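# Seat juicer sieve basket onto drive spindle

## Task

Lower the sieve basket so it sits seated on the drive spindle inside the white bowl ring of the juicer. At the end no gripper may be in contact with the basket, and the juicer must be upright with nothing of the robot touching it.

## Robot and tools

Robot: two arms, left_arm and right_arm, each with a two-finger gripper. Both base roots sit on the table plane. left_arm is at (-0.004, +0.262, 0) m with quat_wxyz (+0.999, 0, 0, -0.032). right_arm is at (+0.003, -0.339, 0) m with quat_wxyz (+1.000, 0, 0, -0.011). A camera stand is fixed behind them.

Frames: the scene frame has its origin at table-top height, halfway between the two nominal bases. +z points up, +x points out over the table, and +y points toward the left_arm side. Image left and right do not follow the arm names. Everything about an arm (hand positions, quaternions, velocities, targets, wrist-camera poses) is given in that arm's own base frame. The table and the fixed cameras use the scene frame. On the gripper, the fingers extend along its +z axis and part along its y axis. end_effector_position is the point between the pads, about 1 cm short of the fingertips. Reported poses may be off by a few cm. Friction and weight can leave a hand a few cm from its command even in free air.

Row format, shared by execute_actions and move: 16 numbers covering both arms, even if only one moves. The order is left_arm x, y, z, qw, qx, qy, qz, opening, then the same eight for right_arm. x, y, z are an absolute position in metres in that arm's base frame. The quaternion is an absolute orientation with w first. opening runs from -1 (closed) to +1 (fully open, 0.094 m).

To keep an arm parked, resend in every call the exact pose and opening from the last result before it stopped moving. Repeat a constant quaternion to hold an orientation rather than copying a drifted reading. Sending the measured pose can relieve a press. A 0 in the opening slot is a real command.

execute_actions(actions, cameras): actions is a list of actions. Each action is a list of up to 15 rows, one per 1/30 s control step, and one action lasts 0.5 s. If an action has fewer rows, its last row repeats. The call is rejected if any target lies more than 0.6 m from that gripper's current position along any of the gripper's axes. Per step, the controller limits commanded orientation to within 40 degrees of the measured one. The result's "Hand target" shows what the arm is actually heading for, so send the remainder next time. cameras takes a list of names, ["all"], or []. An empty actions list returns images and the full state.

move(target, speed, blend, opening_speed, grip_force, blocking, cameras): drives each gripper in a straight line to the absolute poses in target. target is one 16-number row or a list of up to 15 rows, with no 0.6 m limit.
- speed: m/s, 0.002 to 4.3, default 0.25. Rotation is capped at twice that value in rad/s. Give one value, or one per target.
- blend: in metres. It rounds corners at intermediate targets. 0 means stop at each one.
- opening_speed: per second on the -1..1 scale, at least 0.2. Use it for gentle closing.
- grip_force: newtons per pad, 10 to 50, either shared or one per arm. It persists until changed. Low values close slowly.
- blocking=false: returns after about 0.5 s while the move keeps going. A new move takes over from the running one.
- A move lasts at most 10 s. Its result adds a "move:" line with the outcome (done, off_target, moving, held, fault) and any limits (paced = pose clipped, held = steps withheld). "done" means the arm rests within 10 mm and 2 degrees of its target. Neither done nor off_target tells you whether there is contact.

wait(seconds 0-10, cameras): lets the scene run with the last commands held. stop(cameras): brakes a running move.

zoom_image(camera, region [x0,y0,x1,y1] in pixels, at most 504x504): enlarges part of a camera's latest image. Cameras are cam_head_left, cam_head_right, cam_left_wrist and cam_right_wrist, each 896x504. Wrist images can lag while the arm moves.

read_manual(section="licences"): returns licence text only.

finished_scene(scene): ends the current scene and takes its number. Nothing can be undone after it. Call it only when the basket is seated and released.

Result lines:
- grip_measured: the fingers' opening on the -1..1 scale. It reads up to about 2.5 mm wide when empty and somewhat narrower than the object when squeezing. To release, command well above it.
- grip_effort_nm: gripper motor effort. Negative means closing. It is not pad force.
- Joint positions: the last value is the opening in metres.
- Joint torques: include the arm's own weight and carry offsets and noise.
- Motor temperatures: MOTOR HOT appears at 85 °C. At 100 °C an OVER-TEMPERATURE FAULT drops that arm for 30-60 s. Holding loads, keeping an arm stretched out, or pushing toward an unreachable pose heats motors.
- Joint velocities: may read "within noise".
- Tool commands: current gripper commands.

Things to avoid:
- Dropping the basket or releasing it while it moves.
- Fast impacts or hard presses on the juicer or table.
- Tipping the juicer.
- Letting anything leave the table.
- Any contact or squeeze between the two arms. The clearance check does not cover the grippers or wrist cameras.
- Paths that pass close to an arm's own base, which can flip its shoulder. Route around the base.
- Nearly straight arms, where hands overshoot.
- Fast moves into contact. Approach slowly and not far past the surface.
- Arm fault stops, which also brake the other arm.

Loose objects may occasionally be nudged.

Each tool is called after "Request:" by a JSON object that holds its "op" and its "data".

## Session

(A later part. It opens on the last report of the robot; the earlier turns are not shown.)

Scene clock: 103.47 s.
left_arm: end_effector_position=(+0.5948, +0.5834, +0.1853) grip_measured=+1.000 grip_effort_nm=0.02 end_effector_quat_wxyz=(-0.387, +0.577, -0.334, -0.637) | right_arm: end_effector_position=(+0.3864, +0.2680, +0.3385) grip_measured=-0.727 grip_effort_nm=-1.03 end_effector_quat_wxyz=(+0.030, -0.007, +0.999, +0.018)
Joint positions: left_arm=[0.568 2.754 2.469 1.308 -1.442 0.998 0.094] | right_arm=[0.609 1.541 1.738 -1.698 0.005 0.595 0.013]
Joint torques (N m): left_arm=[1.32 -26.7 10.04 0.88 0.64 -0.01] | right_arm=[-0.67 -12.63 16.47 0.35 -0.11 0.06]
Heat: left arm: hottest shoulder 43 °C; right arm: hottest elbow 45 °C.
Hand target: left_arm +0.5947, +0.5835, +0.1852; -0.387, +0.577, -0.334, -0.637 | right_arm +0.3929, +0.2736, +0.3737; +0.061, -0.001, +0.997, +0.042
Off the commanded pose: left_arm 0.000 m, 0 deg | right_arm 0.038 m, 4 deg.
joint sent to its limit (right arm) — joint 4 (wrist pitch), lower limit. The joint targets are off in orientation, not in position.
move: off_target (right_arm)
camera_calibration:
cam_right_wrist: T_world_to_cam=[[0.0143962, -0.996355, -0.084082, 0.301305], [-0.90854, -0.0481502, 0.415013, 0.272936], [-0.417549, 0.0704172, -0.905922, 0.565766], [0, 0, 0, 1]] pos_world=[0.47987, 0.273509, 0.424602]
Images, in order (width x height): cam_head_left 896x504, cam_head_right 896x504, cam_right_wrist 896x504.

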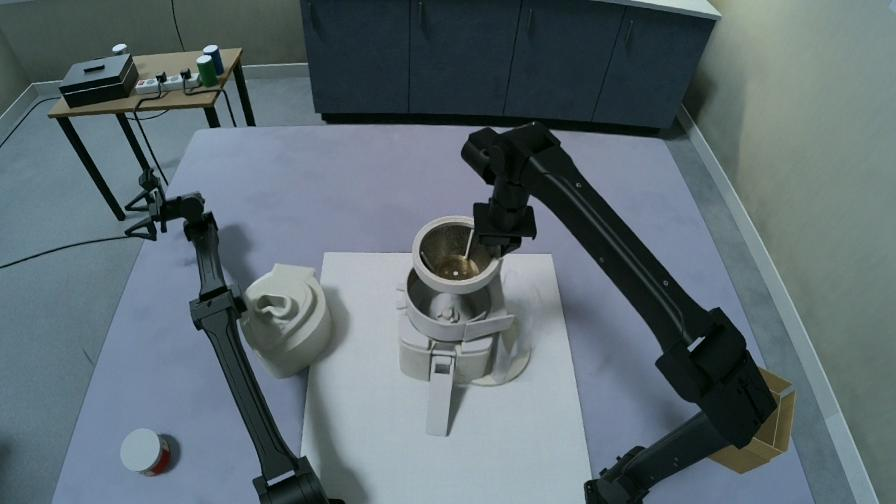

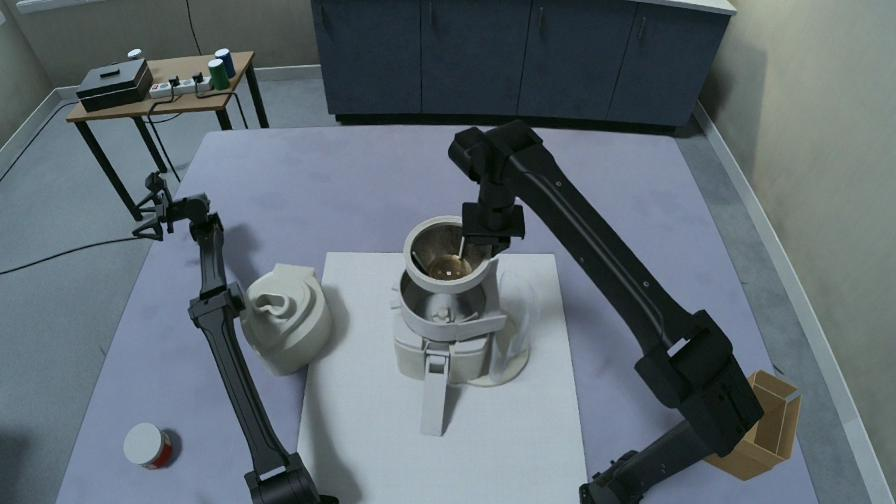

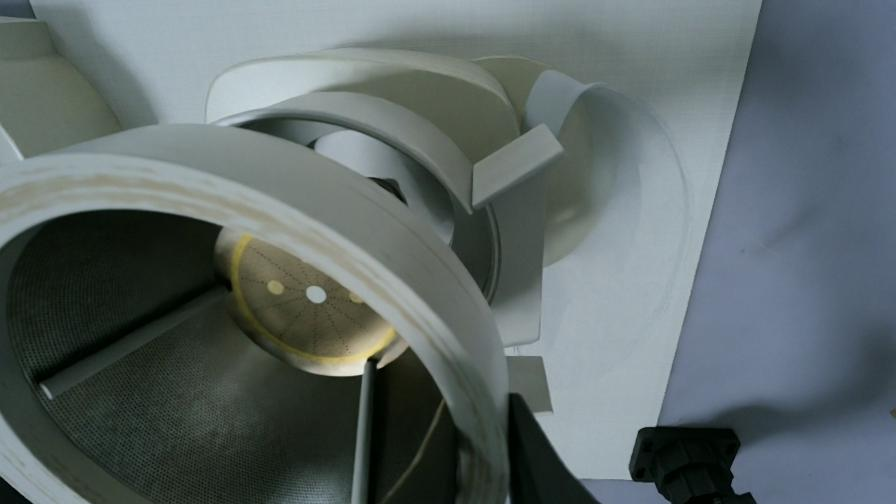

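Request:
{"op": "move", "data": {"target": [0.5948,0.5834,0.1853,-0.387,0.577,-0.334,-0.637,1,0.390,0.280,0.325,0,0,1,0,-1], "speed": 0.15, "cameras": ["cam_head_left","cam_head_right","cam_right_wrist"]}}

Request:
{"op": "zoom_image", "data": {"camera": "cam_head_left", "region": [380, 200, 560, 350]}}

Scene clock: 115.93 s.
left_arm: end_effector_position=(+0.5948, +0.5834, +0.1853) grip_measured=+1.000 grip_effort_nm=0.02 end_effector_quat_wxyz=(-0.387, +0.577, -0.334, -0.637) | right_arm: end_effector_position=(+0.3947, +0.2751, +0.3132) grip_measured=-0.727 grip_effort_nm=-1.03 end_effector_quat_wxyz=(+0.007, +0.000, +1.000, +0.002)
Joint positions: left_arm=[0.568 2.754 2.469 1.308 -1.442 0.998 0.094] | right_arm=[0.611 1.596 1.738 -1.698 0.005 0.611 0.013]
Joint torques (N m): left_arm=[1.73 -28.04 10.1 0.75 0.6 0.01] | right_arm=[0.38 -13.45 11 0.27 -0.12 0.05]
Motor temperatures (°C): left_arm=[26 44 37 26 26 26 28] | right_arm=[29 32 49 24 28 25 26]
Heat: left arm: hottest shoulder 44 °C; right arm: hottest elbow 49 °C.
Hand target: left_arm +0.5947, +0.5835, +0.1852; -0.387, +0.577, -0.334, -0.637 | right_arm +0.3899, +0.2797, +0.3244; +0.013, +0.000, +1.000, +0.009
Off the commanded pose: left_arm 0.000 m, 0 deg | right_arm 0.014 m, 1 deg.
joint sent to its limit (right arm) — joint 4 (wrist pitch), lower limit. The joint targets still meet the commanded pose.
move: off_target (right_arm)
camera_calibration:
cam_right_wrist: T_world_to_cam=[[-0.00244172, -0.998586, -0.0531011, 0.303798], [-0.888939, -0.022154, 0.45749, 0.263154], [-0.458019, 0.0483207, -0.887628, 0.562196], [0, 0, 0, 1]] pos_world=[0.492167, 0.282033, 0.394762]
Images, in order (width x height): cam_head_left 896x504, cam_head_right 896x504, cam_right_wrist 896x504.

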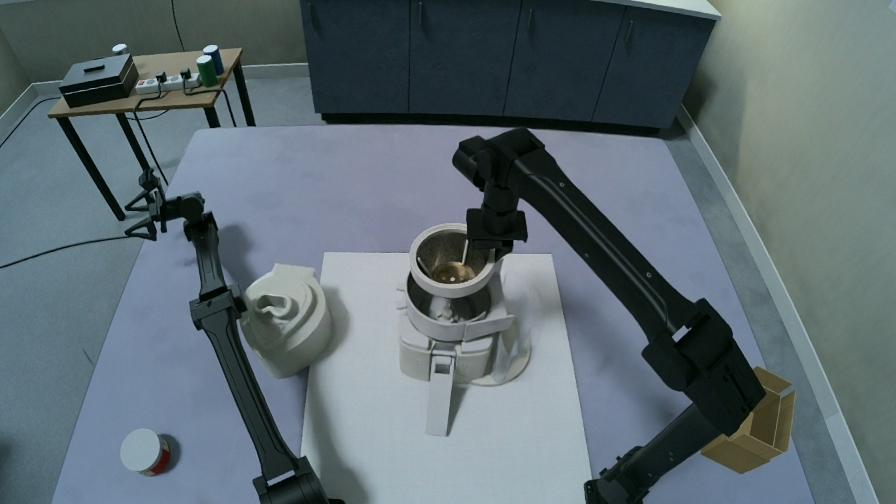

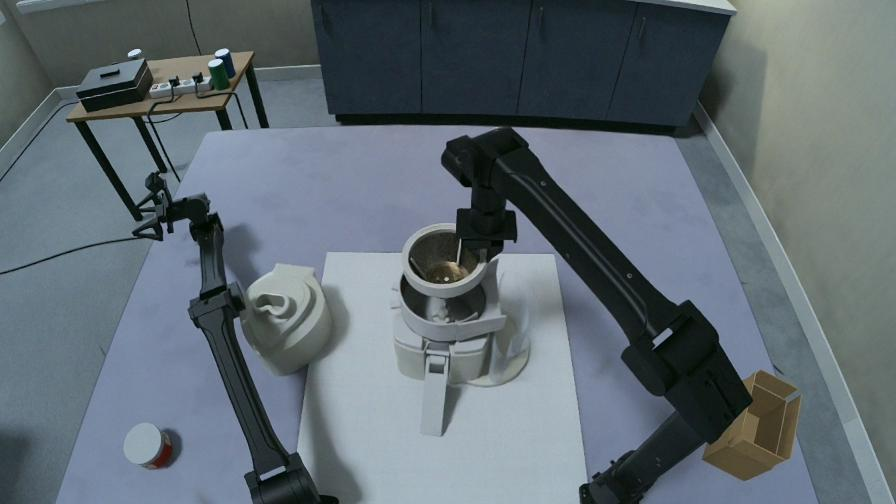

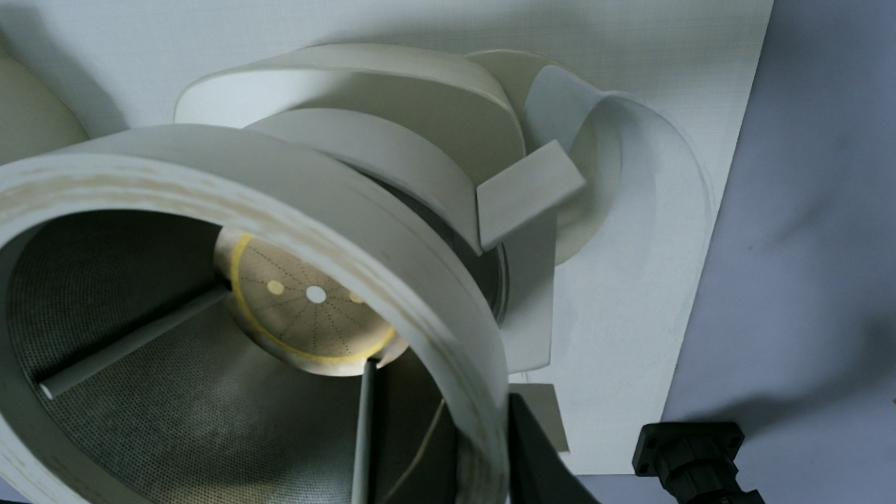

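Scaled by 2.800 from the camera's 896x504 image, which has a finer 1280x720 frame.

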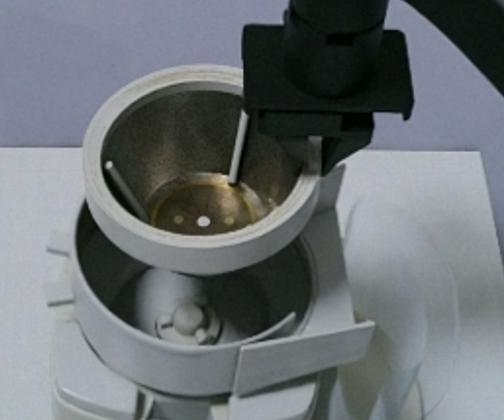

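Request:
{"op": "move", "data": {"target": [0.5948,0.5834,0.1853,-0.387,0.577,-0.334,-0.637,1,0.378,0.285,0.27,0,0,1,0,-1], "speed": 0.12, "cameras": ["cam_head_left","cam_head_right","cam_right_wrist"]}}

Request:
{"op": "zoom_image", "data": {"camera": "cam_head_left", "region": [380, 200, 560, 350]}}

Request:
{"op": "zoom_image", "data": {"camera": "cam_head_right", "region": [380, 200, 560, 350]}}

Scene clock: 144.27 s.
left_arm: end_effector_position=(+0.5948, +0.5834, +0.1853) grip_measured=+1.000 grip_effort_nm=0.02 end_effector_quat_wxyz=(-0.387, +0.577, -0.334, -0.637) | right_arm: end_effector_position=(+0.3845, +0.2794, +0.2766) grip_measured=-0.727 grip_effort_nm=-1.03 end_effector_quat_wxyz=(+0.002, +0.004, +1.000, +0.002)
Joint positions: left_arm=[0.568 2.754 2.469 1.308 -1.442 0.998 0.094] | right_arm=[0.629 1.578 1.619 -1.607 -0.001 0.638 0.013]
Joint torques (N m): left_arm=[1.73 -26.93 9.84 0.7 0.63 -0.02] | right_arm=[1.08 -12.04 8.05 1.21 0.12 0.01]
Heat: left arm: hottest shoulder 46 °C; right arm: hottest elbow 46 °C.
Hand target: left_arm +0.5947, +0.5835, +0.1852; -0.387, +0.577, -0.334, -0.637 | right_arm +0.3781, +0.2848, +0.2700; +0.000, +0.000, +1.000, +0.000
Off the commanded pose: left_arm 0.000 m, 0 deg | right_arm 0.011 m, 1 deg.
move: off_target (right_arm)
camera_calibration:
cam_right_wrist: T_world_to_cam=[[-0.012097, -0.998528, -0.0528679, 0.309716], [-0.884008, -0.0140299, 0.467261, 0.26406], [-0.467315, 0.0523881, -0.882537, 0.52582], [0, 0, 0, 1]] pos_world=[0.482902, 0.285419, 0.357044]
Images, in order (width x height): cam_head_left 896x504, cam_head_right 896x504, cam_right_wrist 896x504.

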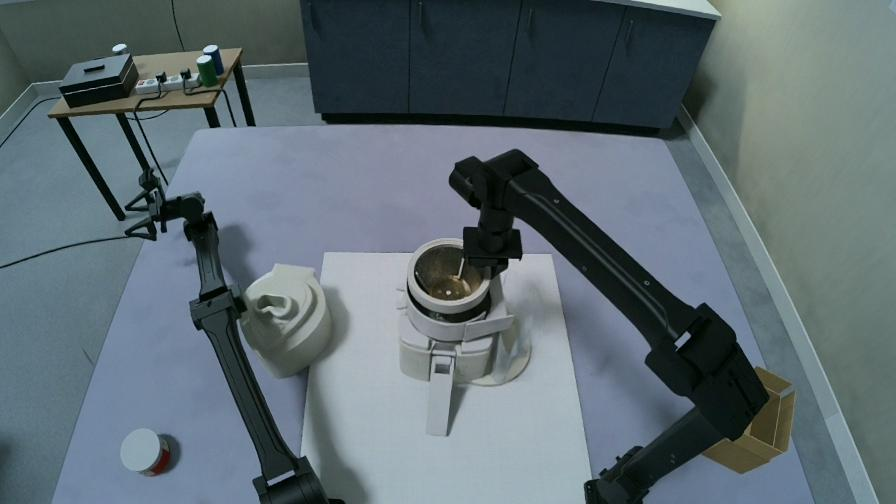

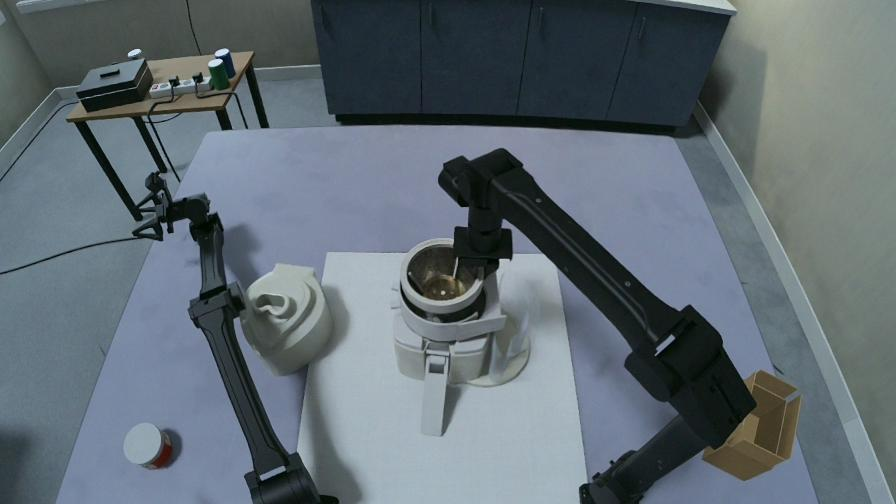

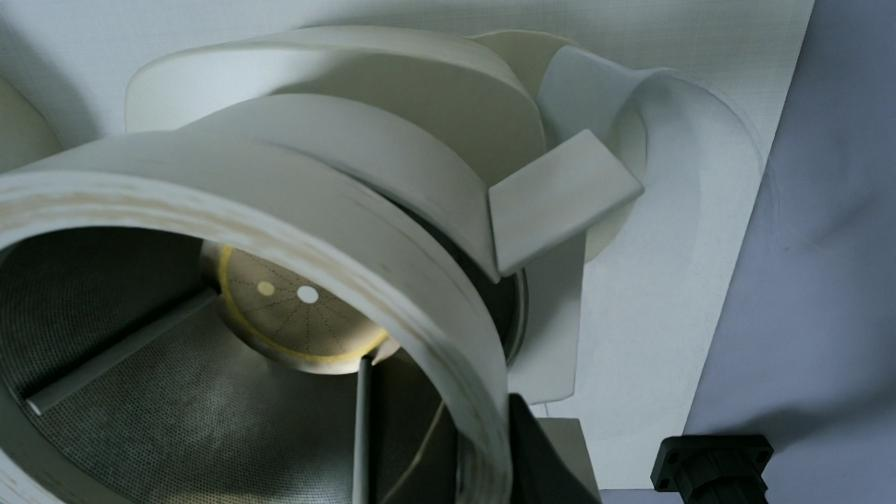

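Scaled by 2.800 from the camera's 896x504 image, which has a finer 1280x720 frame.

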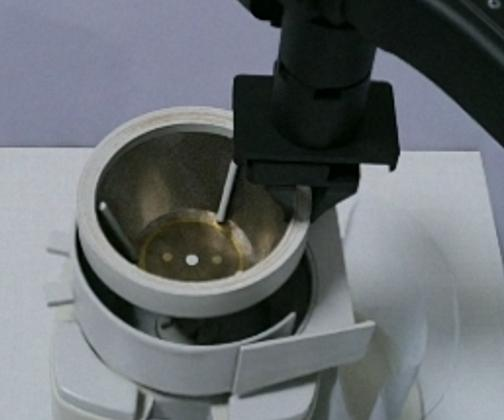

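Scaled by 2.800 from the camera's 896x504 image, which has a finer 1280x720 frame.

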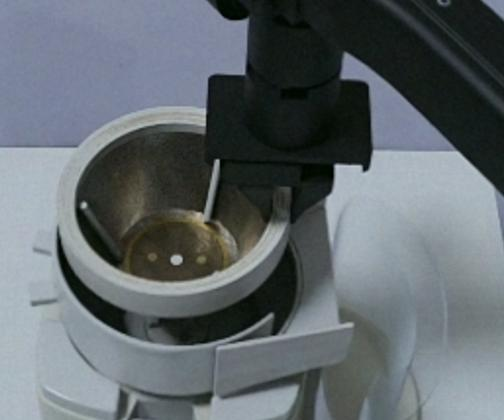

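Request:
{"op": "move", "data": {"target": [0.5948,0.5834,0.1853,-0.387,0.577,-0.334,-0.637,1,0.375,0.284,0.205,0,0,1,0,-1], "speed": 0.08, "cameras": ["cam_head_left","cam_head_right","cam_right_wrist"]}}

Request:
{"op": "zoom_image", "data": {"camera": "cam_head_left", "region": [380, 200, 560, 350]}}

Request:
{"op": "zoom_image", "data": {"camera": "cam_head_right", "region": [380, 200, 560, 350]}}

Scene clock: 151.33 s.
left_arm: end_effector_position=(+0.5948, +0.5834, +0.1853) grip_measured=+1.000 grip_effort_nm=0.02 end_effector_quat_wxyz=(-0.387, +0.577, -0.334, -0.637) | right_arm: end_effector_position=(+0.3826, +0.2789, +0.2593) grip_measured=-0.727 grip_effort_nm=-1.03 end_effector_quat_wxyz=(+0.044, +0.007, +0.998, +0.036)
Joint positions: left_arm=[0.568 2.754 2.469 1.308 -1.442 0.998 0.094] | right_arm=[0.629 1.501 1.482 -1.437 -0.005 0.644 0.013]
Joint torques (N m): left_arm=[2.02 -27.16 9.96 0.76 0.65 -0.02] | right_arm=[1.44 -6.48 5.34 1.42 0.31 -0.05]
Heat: left arm: hottest shoulder 46 °C; right arm: hottest elbow 45 °C.
Hand target: left_arm +0.5947, +0.5835, +0.1852; -0.387, +0.577, -0.334, -0.637 | right_arm +0.3725, +0.2813, +0.2079; +0.000, +0.000, +1.000, -0.001
Off the commanded pose: left_arm 0.000 m, 0 deg | right_arm 0.055 m, 7 deg.
move: off_target (right_arm)
camera_calibration:
cam_right_wrist: T_world_to_cam=[[-0.0105496, -0.9926, -0.120969, 0.323646], [-0.920717, -0.0375517, 0.388421, 0.311507], [-0.390089, 0.115476, -0.913507, 0.470568], [0, 0, 0, 1]] pos_world=[0.473788, 0.278609, 0.348022]
Images, in order (width x height): cam_head_left 896x504, cam_head_right 896x504, cam_right_wrist 896x504.

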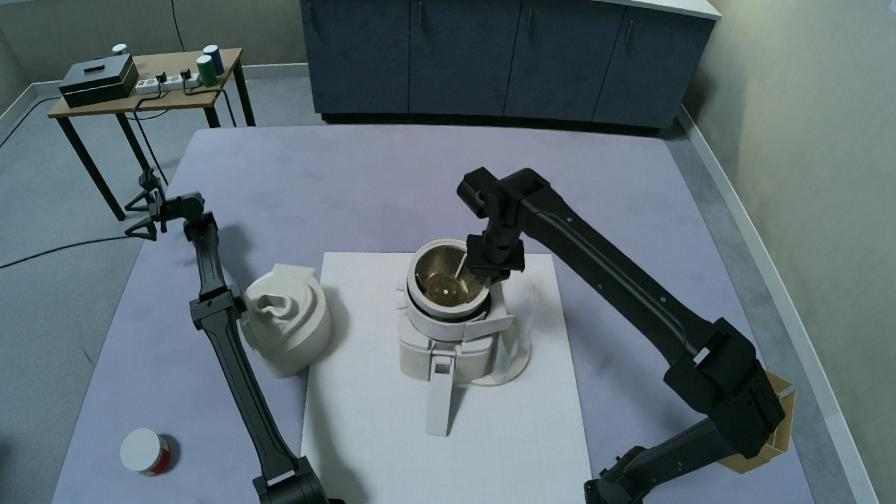

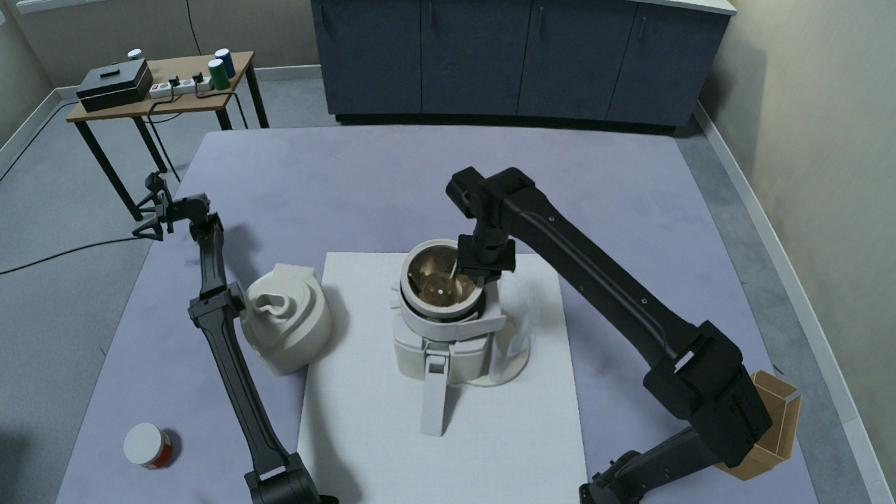

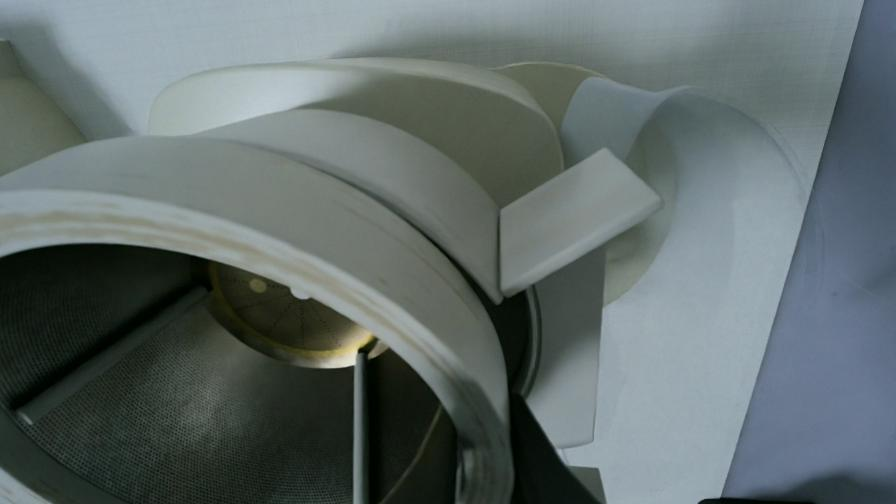

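Scaled by 2.800 from the camera's 896x504 image, which has a finer 1280x720 frame.

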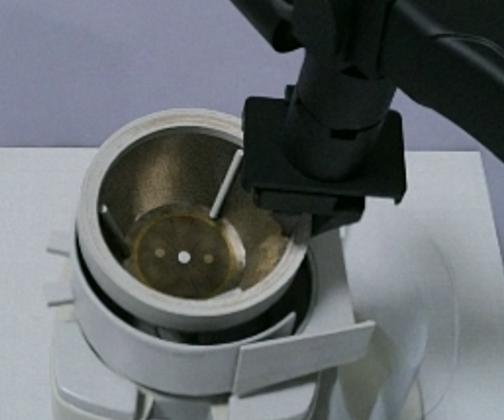

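Scaled by 2.800 from the camera's 896x504 image, which has a finer 1280x720 frame.

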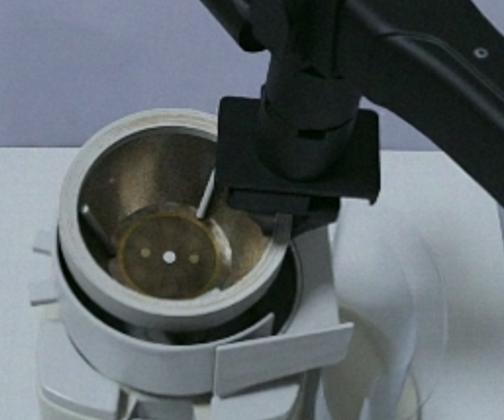

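Request:
{"op": "move", "data": {"target": [[0.5948,0.5834,0.1853,-0.387,0.577,-0.334,-0.637,1,0.374,0.284,0.285,0,0,1,0,-1],[0.5948,0.5834,0.1853,-0.387,0.577,-0.334,-0.637,1,0.366,0.284,0.26,0,0,1,0,-1]], "speed": 0.1, "cameras": ["cam_head_left","cam_right_wrist"]}}

Request:
{"op": "zoom_image", "data": {"camera": "cam_head_left", "region": [380, 200, 560, 350]}}

Scene clock: 187.90 s.
left_arm: end_effector_position=(+0.5948, +0.5834, +0.1853) grip_measured=+1.000 grip_effort_nm=0.02 end_effector_quat_wxyz=(-0.387, +0.577, -0.334, -0.637) | right_arm: end_effector_position=(+0.3686, +0.2789, +0.2547) grip_measured=-0.732 grip_effort_nm=-1.03 end_effector_quat_wxyz=(-0.011, +0.000, +1.000, -0.009)
Joint positions: left_arm=[0.568 2.754 2.469 1.308 -1.442 0.998 0.094] | right_arm=[0.649 1.564 1.546 -1.58 0.001 0.649 0.013]
Joint torques (N m): left_arm=[1.14 -27.69 9.96 0.59 0.63 0.01] | right_arm=[0.26 -12.98 9.14 1.31 -0.01 0.04]
Motor temperatures (°C): left_arm=[26 48 39 26 26 26 28] | right_arm=[29 33 37 24 28 25 27]
Heat: left arm: hottest shoulder 48 °C; right arm: hottest elbow 37 °C.
Hand target: left_arm +0.5947, +0.5835, +0.1852; -0.387, +0.577, -0.334, -0.637 | right_arm +0.3658, +0.2840, +0.2601; +0.000, +0.000, +1.000, +0.000
Off the commanded pose: left_arm 0.000 m, 0 deg | right_arm 0.008 m, 2 deg.
move: done
camera_calibration:
cam_right_wrist: T_world_to_cam=[[-0.00479257, -0.999525, -0.03043, 0.299691], [-0.871789, -0.0107305, 0.489764, 0.249007], [-0.489858, 0.0288758, -0.871324, 0.511164], [0, 0, 0, 1]] pos_world=[0.468916, 0.287461, 0.332554]
Images, in order (width x height): cam_head_left 896x504, cam_right_wrist 896x504.

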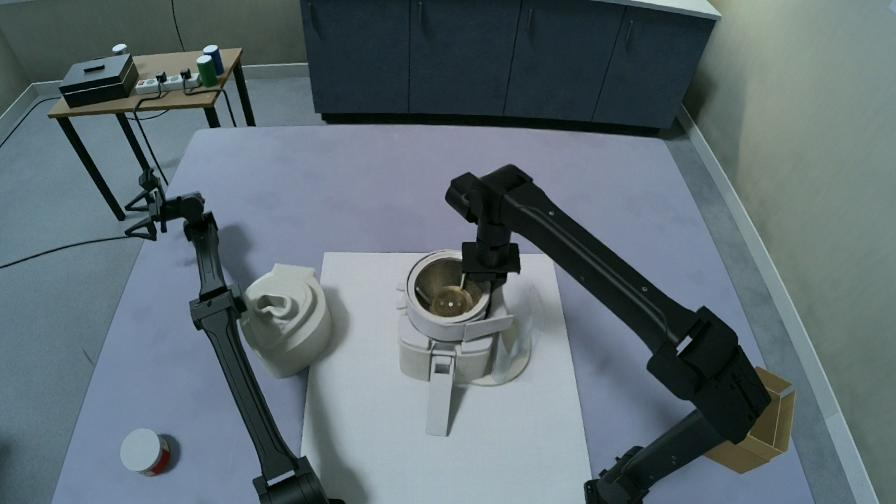

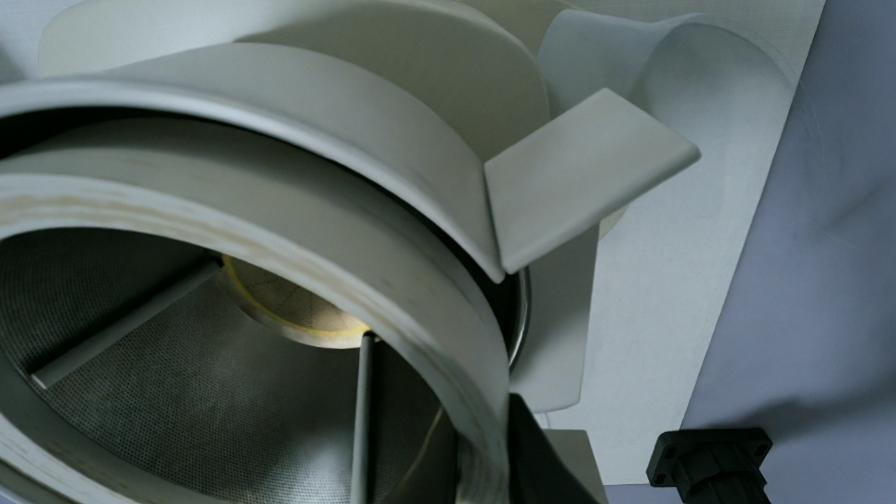

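Scaled by 2.800 from the camera's 896x504 image, which has a finer 1280x720 frame.

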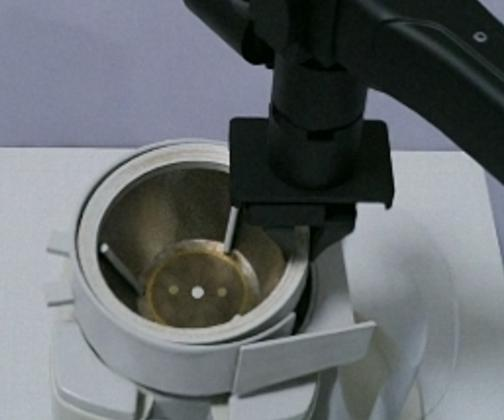

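Request:
{"op": "move", "data": {"target": [0.5948,0.5834,0.1853,-0.387,0.577,-0.334,-0.637,1,0.371,0.284,0.225,0,0,1,0,-1], "speed": 0.06, "cameras": ["cam_head_left","cam_right_wrist"]}}

Request:
{"op": "zoom_image", "data": {"camera": "cam_head_left", "region": [380, 200, 560, 350]}}

Scene clock: 193.33 s.
left_arm: end_effector_position=(+0.5948, +0.5834, +0.1853) grip_measured=+1.000 grip_effort_nm=0.02 end_effector_quat_wxyz=(-0.387, +0.577, -0.334, -0.637) | right_arm: end_effector_position=(+0.3715, +0.2804, +0.2396) grip_measured=-0.732 grip_effort_nm=-1.03 end_effector_quat_wxyz=(+0.005, +0.001, +1.000, +0.001)
Joint positions: left_arm=[0.568 2.754 2.469 1.308 -1.442 0.998 0.094] | right_arm=[0.649 1.55 1.49 -1.502 0.004 0.65 0.013]
Joint torques (N m): left_arm=[1.96 -27.11 9.98 0.77 0.7 -0.02] | right_arm=[-0.03 -11.05 7.72 1.95 -0.16 -0.03]
Heat: left arm: hottest shoulder 48 °C; right arm: hottest elbow 37 °C.
Hand target: left_arm +0.5947, +0.5835, +0.1852; -0.387, +0.577, -0.334, -0.637 | right_arm +0.3707, +0.2838, +0.2253; +0.000, +0.000, +1.000, +0.000
Off the commanded pose: left_arm 0.000 m, 0 deg | right_arm 0.015 m, 1 deg.
move: off_target (right_arm)
camera_calibration:
cam_right_wrist: T_world_to_cam=[[-0.0041596, -0.998704, -0.0507301, 0.305185], [-0.886861, -0.0197544, 0.461614, 0.273885], [-0.462017, 0.0469107, -0.885629, 0.487446], [0, 0, 0, 1]] pos_world=[0.469376, 0.287334, 0.32075]
Images, in order (width x height): cam_head_left 896x504, cam_right_wrist 896x504.

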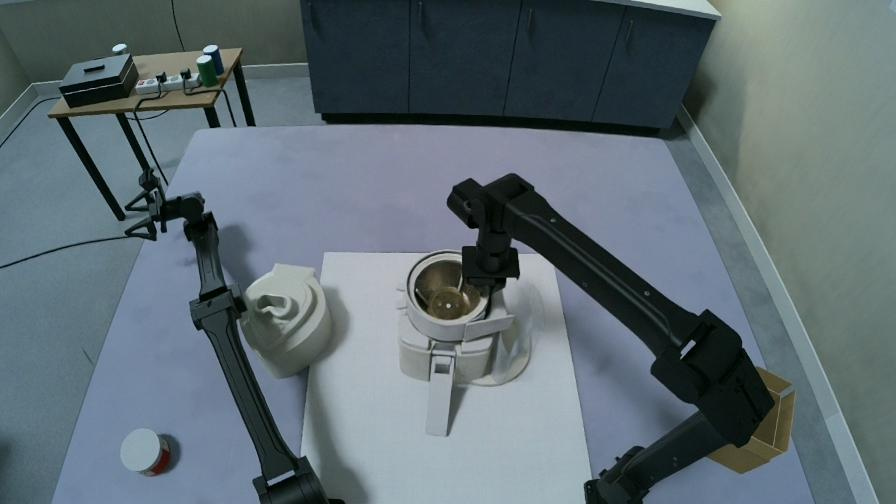

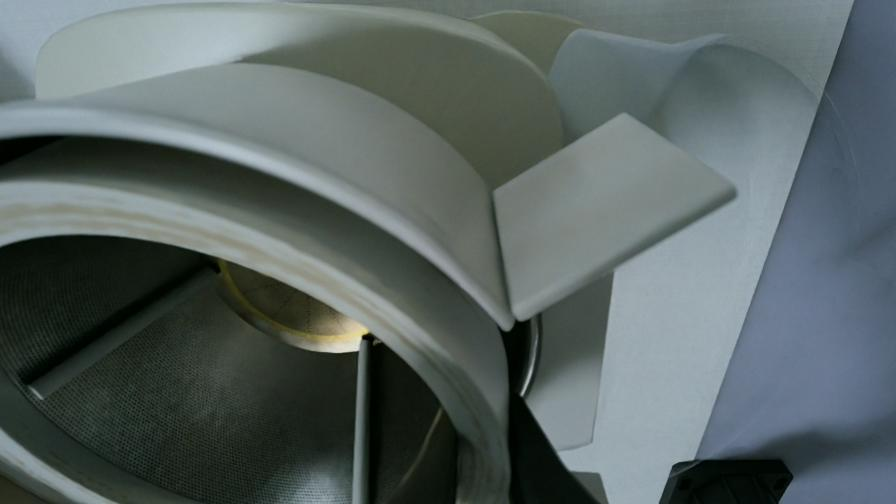

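Scaled by 2.800 from the camera's 896x504 image, which has a finer 1280x720 frame.

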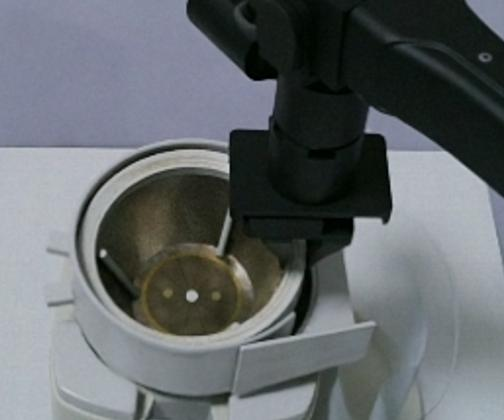

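Request:
{"op": "move", "data": {"target": [0.5948,0.5834,0.1853,-0.387,0.577,-0.334,-0.637,1,0.367,0.284,0.195,0,0,1,0,-1], "speed": 0.06, "cameras": ["cam_head_left"]}}

Request:
{"op": "zoom_image", "data": {"camera": "cam_head_left", "region": [380, 200, 560, 350]}}

Scene clock: 200.33 s.
left_arm: end_effector_position=(+0.5948, +0.5834, +0.1853) grip_measured=+1.000 grip_effort_nm=0.02 end_effector_quat_wxyz=(-0.387, +0.577, -0.334, -0.637) | right_arm: end_effector_position=(+0.3700, +0.2790, +0.2338) grip_measured=-0.732 grip_effort_nm=-1.03 end_effector_quat_wxyz=(+0.026, +0.001, +1.000, +0.017)
Joint positions: left_arm=[0.568 2.754 2.469 1.308 -1.442 0.998 0.094] | right_arm=[0.649 1.512 1.43 -1.427 0.004 0.65 0.013]
Joint torques (N m): left_arm=[1.85 -28.1 9.98 0.75 0.64 0.03] | right_arm=[0.73 -7.77 6.27 1.99 -0.09 0.07]
Heat: left arm: hottest shoulder 48 °C; right arm: hottest elbow 37 °C.
Hand target: left_arm +0.5947, +0.5835, +0.1852; -0.387, +0.577, -0.334, -0.637 | right_arm +0.3654, +0.2825, +0.1965; +0.000, +0.000, +1.000, +0.000
Off the commanded pose: left_arm 0.000 m, 0 deg | right_arm 0.039 m, 4 deg.
move: off_target (right_arm)
Images, in order (width x height): cam_head_left 896x504.

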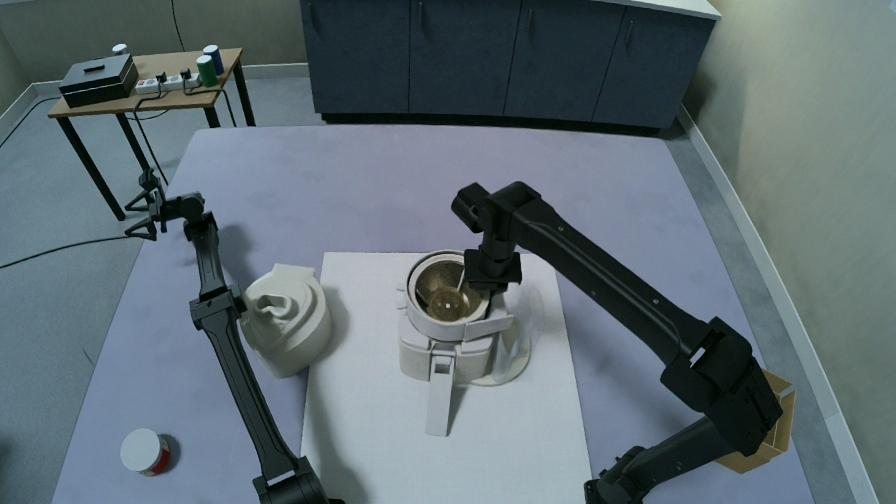

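Scaled by 2.800 from the camera's 896x504 image, which has a finer 1280x720 frame.

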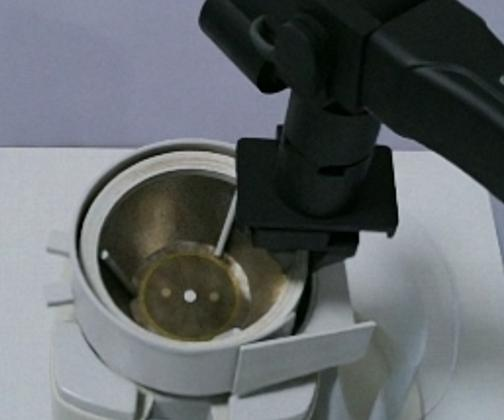

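Request:
{"op": "move", "data": {"target": [[0.5948,0.5834,0.1853,-0.387,0.577,-0.334,-0.637,1,0.371,0.284,0.225,0,0,1,0,-1],[0.5948,0.5834,0.1853,-0.387,0.577,-0.334,-0.637,1,0.371,0.284,0.226,0,0,1,0,-0.45],[0.5948,0.5834,0.1853,-0.387,0.577,-0.334,-0.637,1,0.375,0.284,0.36,0,0,1,0,-0.45]], "speed": 0.12, "opening_speed": 0.6, "cameras": ["cam_head_left","cam_head_right","cam_right_wrist"]}}

Request:
{"op": "zoom_image", "data": {"camera": "cam_head_left", "region": [380, 200, 560, 350]}}

Scene clock: 217.73 s.
left_arm: end_effector_position=(+0.5948, +0.5834, +0.1853) grip_measured=+1.000 grip_effort_nm=0.02 end_effector_quat_wxyz=(-0.387, +0.577, -0.334, -0.637) | right_arm: end_effector_position=(+0.3683, +0.2787, +0.3310) grip_measured=-0.451 grip_effort_nm=0.08 end_effector_quat_wxyz=(+0.020, +0.001, +1.000, +0.015)
Joint positions: left_arm=[0.568 2.754 2.469 1.308 -1.442 0.998 0.094] | right_arm=[0.649 1.527 1.703 -1.696 0 0.65 0.026]
Joint torques (N m): left_arm=[2.32 -27.11 10.04 0.66 0.59 -0.05] | right_arm=[-0.62 -11.87 15.25 0.28 0.07 -0.09]
Heat: left arm: hottest shoulder 49 °C; right arm: hottest elbow 37 °C.
Hand target: left_arm +0.5947, +0.5835, +0.1852; -0.387, +0.577, -0.334, -0.637 | right_arm +0.3737, +0.2830, +0.3590; +0.044, +0.000, +0.999, +0.033
Off the commanded pose: left_arm 0.000 m, 0 deg | right_arm 0.030 m, 3 deg.
joint sent to its limit (right arm) — joint 4 (wrist pitch), lower limit. The joint targets are off in orientation, not in position.
move: off_target (right_arm); target 2's new opening was sent with right_arm's hand 0.011 m and 2 deg from that target
camera_calibration:
cam_right_wrist: T_world_to_cam=[[-0.00247301, -0.99685, -0.0792712, 0.316366], [-0.900535, -0.0322454, 0.433586, 0.246599], [-0.434776, 0.0724587, -0.897619, 0.553803], [0, 0, 0, 1]] pos_world=[0.463634, 0.283193, 0.41526]
Images, in order (width x height): cam_head_left 896x504, cam_head_right 896x504, cam_right_wrist 896x504.

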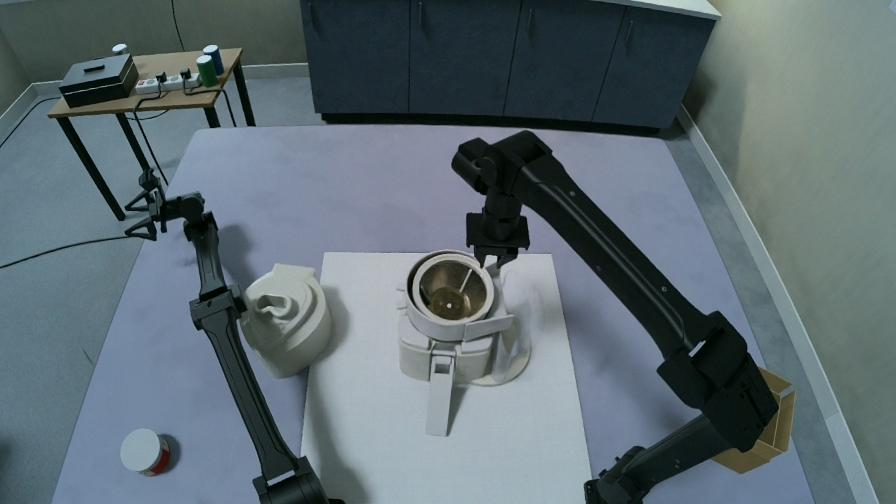

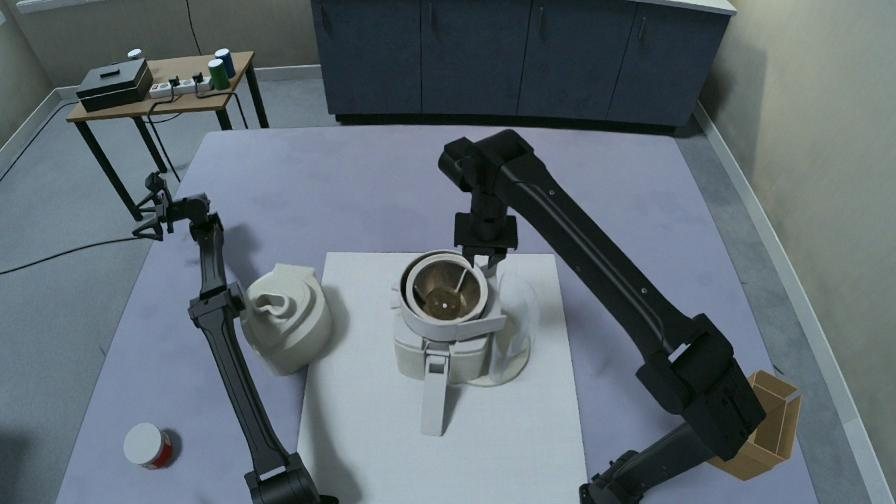

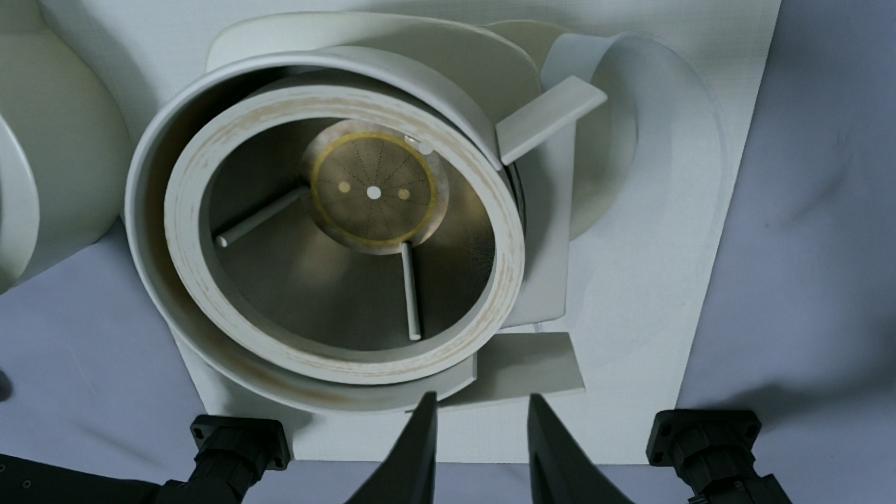

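Scaled by 2.800 from the camera's 896x504 image, which has a finer 1280x720 frame.

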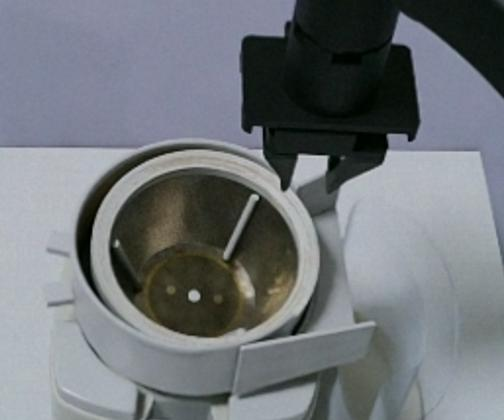

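Request:
{"op": "move", "data": {"target": [[0.5948,0.5834,0.1853,-0.387,0.577,-0.334,-0.637,1,0.372,0.279,0.29,0,0,1,0,-0.25],[0.5948,0.5834,0.1853,-0.387,0.577,-0.334,-0.637,1,0.372,0.279,0.226,0,0,1,0,-0.25],[0.5948,0.5834,0.1853,-0.387,0.577,-0.334,-0.637,1,0.372,0.279,0.225,0,0,1,0,-1]], "speed": 0.1, "opening_speed": 1, "cameras": ["cam_right_wrist"]}}

Request:
{"op": "move", "data": {"target": [[0.5948,0.5834,0.1853,-0.387,0.577,-0.334,-0.637,1,0.372,0.291,0.27,0,0,1,0,-1],[0.5948,0.5834,0.1853,-0.387,0.577,-0.334,-0.637,1,0.372,0.291,0.205,0,0,1,0,-1]], "speed": 0.1, "cameras": ["cam_head_left","cam_right_wrist"]}}

Request:
{"op": "zoom_image", "data": {"camera": "cam_head_left", "region": [380, 200, 560, 350]}}

Scene clock: 231.43 s.
left_arm: end_effector_position=(+0.5948, +0.5834, +0.1853) grip_measured=+1.000 grip_effort_nm=0.02 end_effector_quat_wxyz=(-0.387, +0.577, -0.334, -0.637) | right_arm: end_effector_position=(+0.3714, +0.2805, +0.2336) grip_measured=-0.703 grip_effort_nm=-1.03 end_effector_quat_wxyz=(+0.004, +0.001, +1.000, +0.002)
Joint positions: left_arm=[0.568 2.754 2.469 1.308 -1.442 0.998 0.094] | right_arm=[0.648 1.551 1.475 -1.485 0.001 0.65 0.014]
Joint torques (N m): left_arm=[1.26 -26.81 9.91 0.58 0.63 0.01] | right_arm=[-0.97 -11.16 8.31 1.31 0 -0.13]
Heat: left arm: hottest shoulder 49 °C; right arm: hottest elbow 41 °C.
Hand target: left_arm +0.5947, +0.5835, +0.1852; -0.387, +0.577, -0.334, -0.637 | right_arm +0.3718, +0.2790, +0.2250; +0.000, +0.000, +1.000, +0.000
Off the commanded pose: left_arm 0.000 m, 0 deg | right_arm 0.009 m, 1 deg.
move: done
camera_calibration:
cam_right_wrist: T_world_to_cam=[[-0.00495848, -0.998549, -0.053614, 0.305909], [-0.88629, -0.0204411, 0.462679, 0.276203], [-0.463104, 0.0498117, -0.884903, 0.481461], [0, 0, 0, 1]] pos_world=[0.469279, 0.287129, 0.314654]
Images, in order (width x height): cam_right_wrist 896x504.

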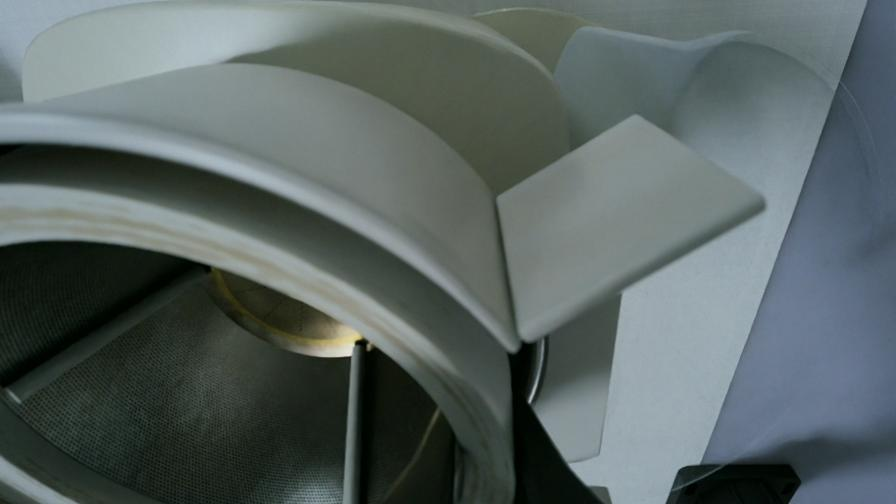

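Scene clock: 233.60 s.
left_arm: end_effector_position=(+0.5948, +0.5834, +0.1853) grip_measured=+1.000 grip_effort_nm=0.02 end_effector_quat_wxyz=(-0.387, +0.577, -0.334, -0.637) | right_arm: end_effector_position=(+0.3727, +0.2813, +0.2328) grip_measured=-0.712 grip_effort_nm=-1.03 end_effector_quat_wxyz=(+0.012, +0.006, +1.000, +0.006)
Joint positions: left_arm=[0.568 2.754 2.469 1.308 -1.442 0.998 0.094] | right_arm=[0.649 1.544 1.465 -1.465 0.004 0.661 0.014]
Joint torques (N m): left_arm=[2.08 -27.11 9.84 0.76 0.67 0.01] | right_arm=[1.08 -9.41 7.09 2.25 -0.09 -0.02]
Heat: left arm: hottest shoulder 49 °C; right arm: hottest elbow 41 °C.
Hand target: left_arm +0.5947, +0.5835, +0.1852; -0.387, +0.577, -0.334, -0.637 | right_arm +0.3709, +0.2900, +0.2057; +0.000, +0.000, +1.000, +0.000
Off the commanded pose: left_arm 0.000 m, 0 deg | right_arm 0.029 m, 2 deg.
move: off_target (right_arm)
camera_calibration:
cam_right_wrist: T_world_to_cam=[[-0.0144575, -0.997978, -0.0618944, 0.31193], [-0.893477, -0.0148947, 0.448861, 0.282075], [-0.448875, 0.0617907, -0.891455, 0.474171], [0, 0, 0, 1]] pos_world=[0.469381, 0.286201, 0.315397]
Images, in order (width x height): cam_head_left 896x504, cam_right_wrist 896x504.

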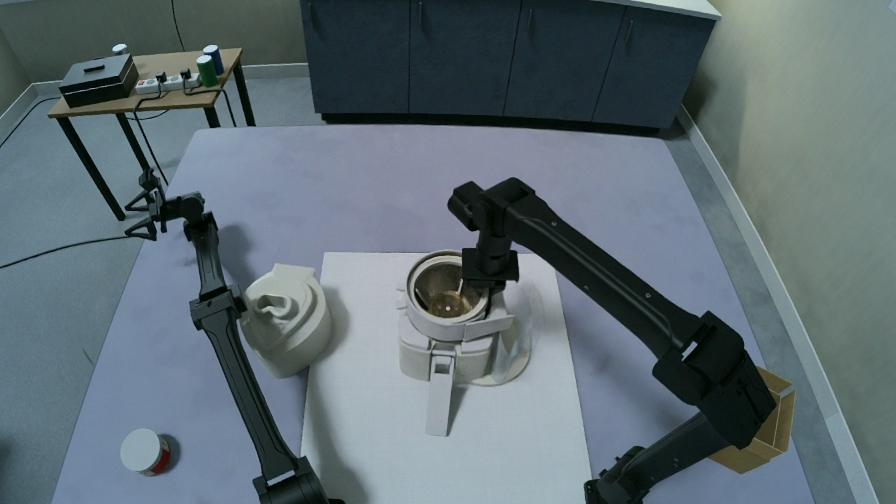

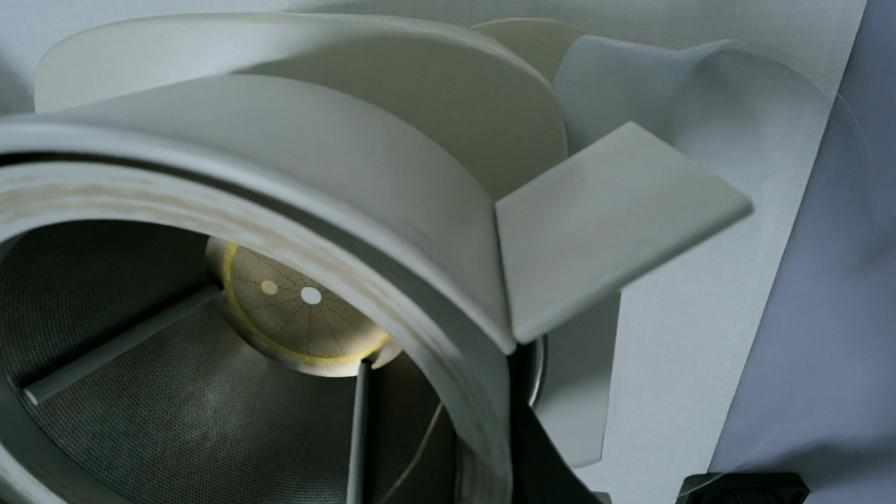

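Scaled by 2.800 from the camera's 896x504 image, which has a finer 1280x720 frame.

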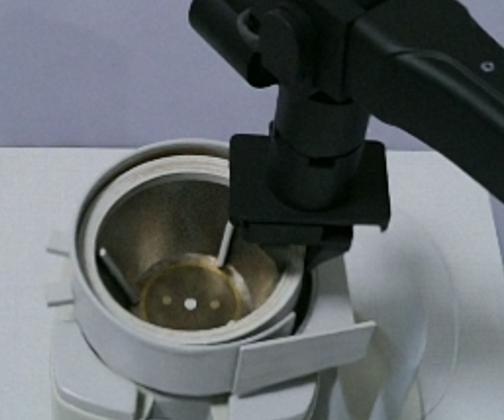

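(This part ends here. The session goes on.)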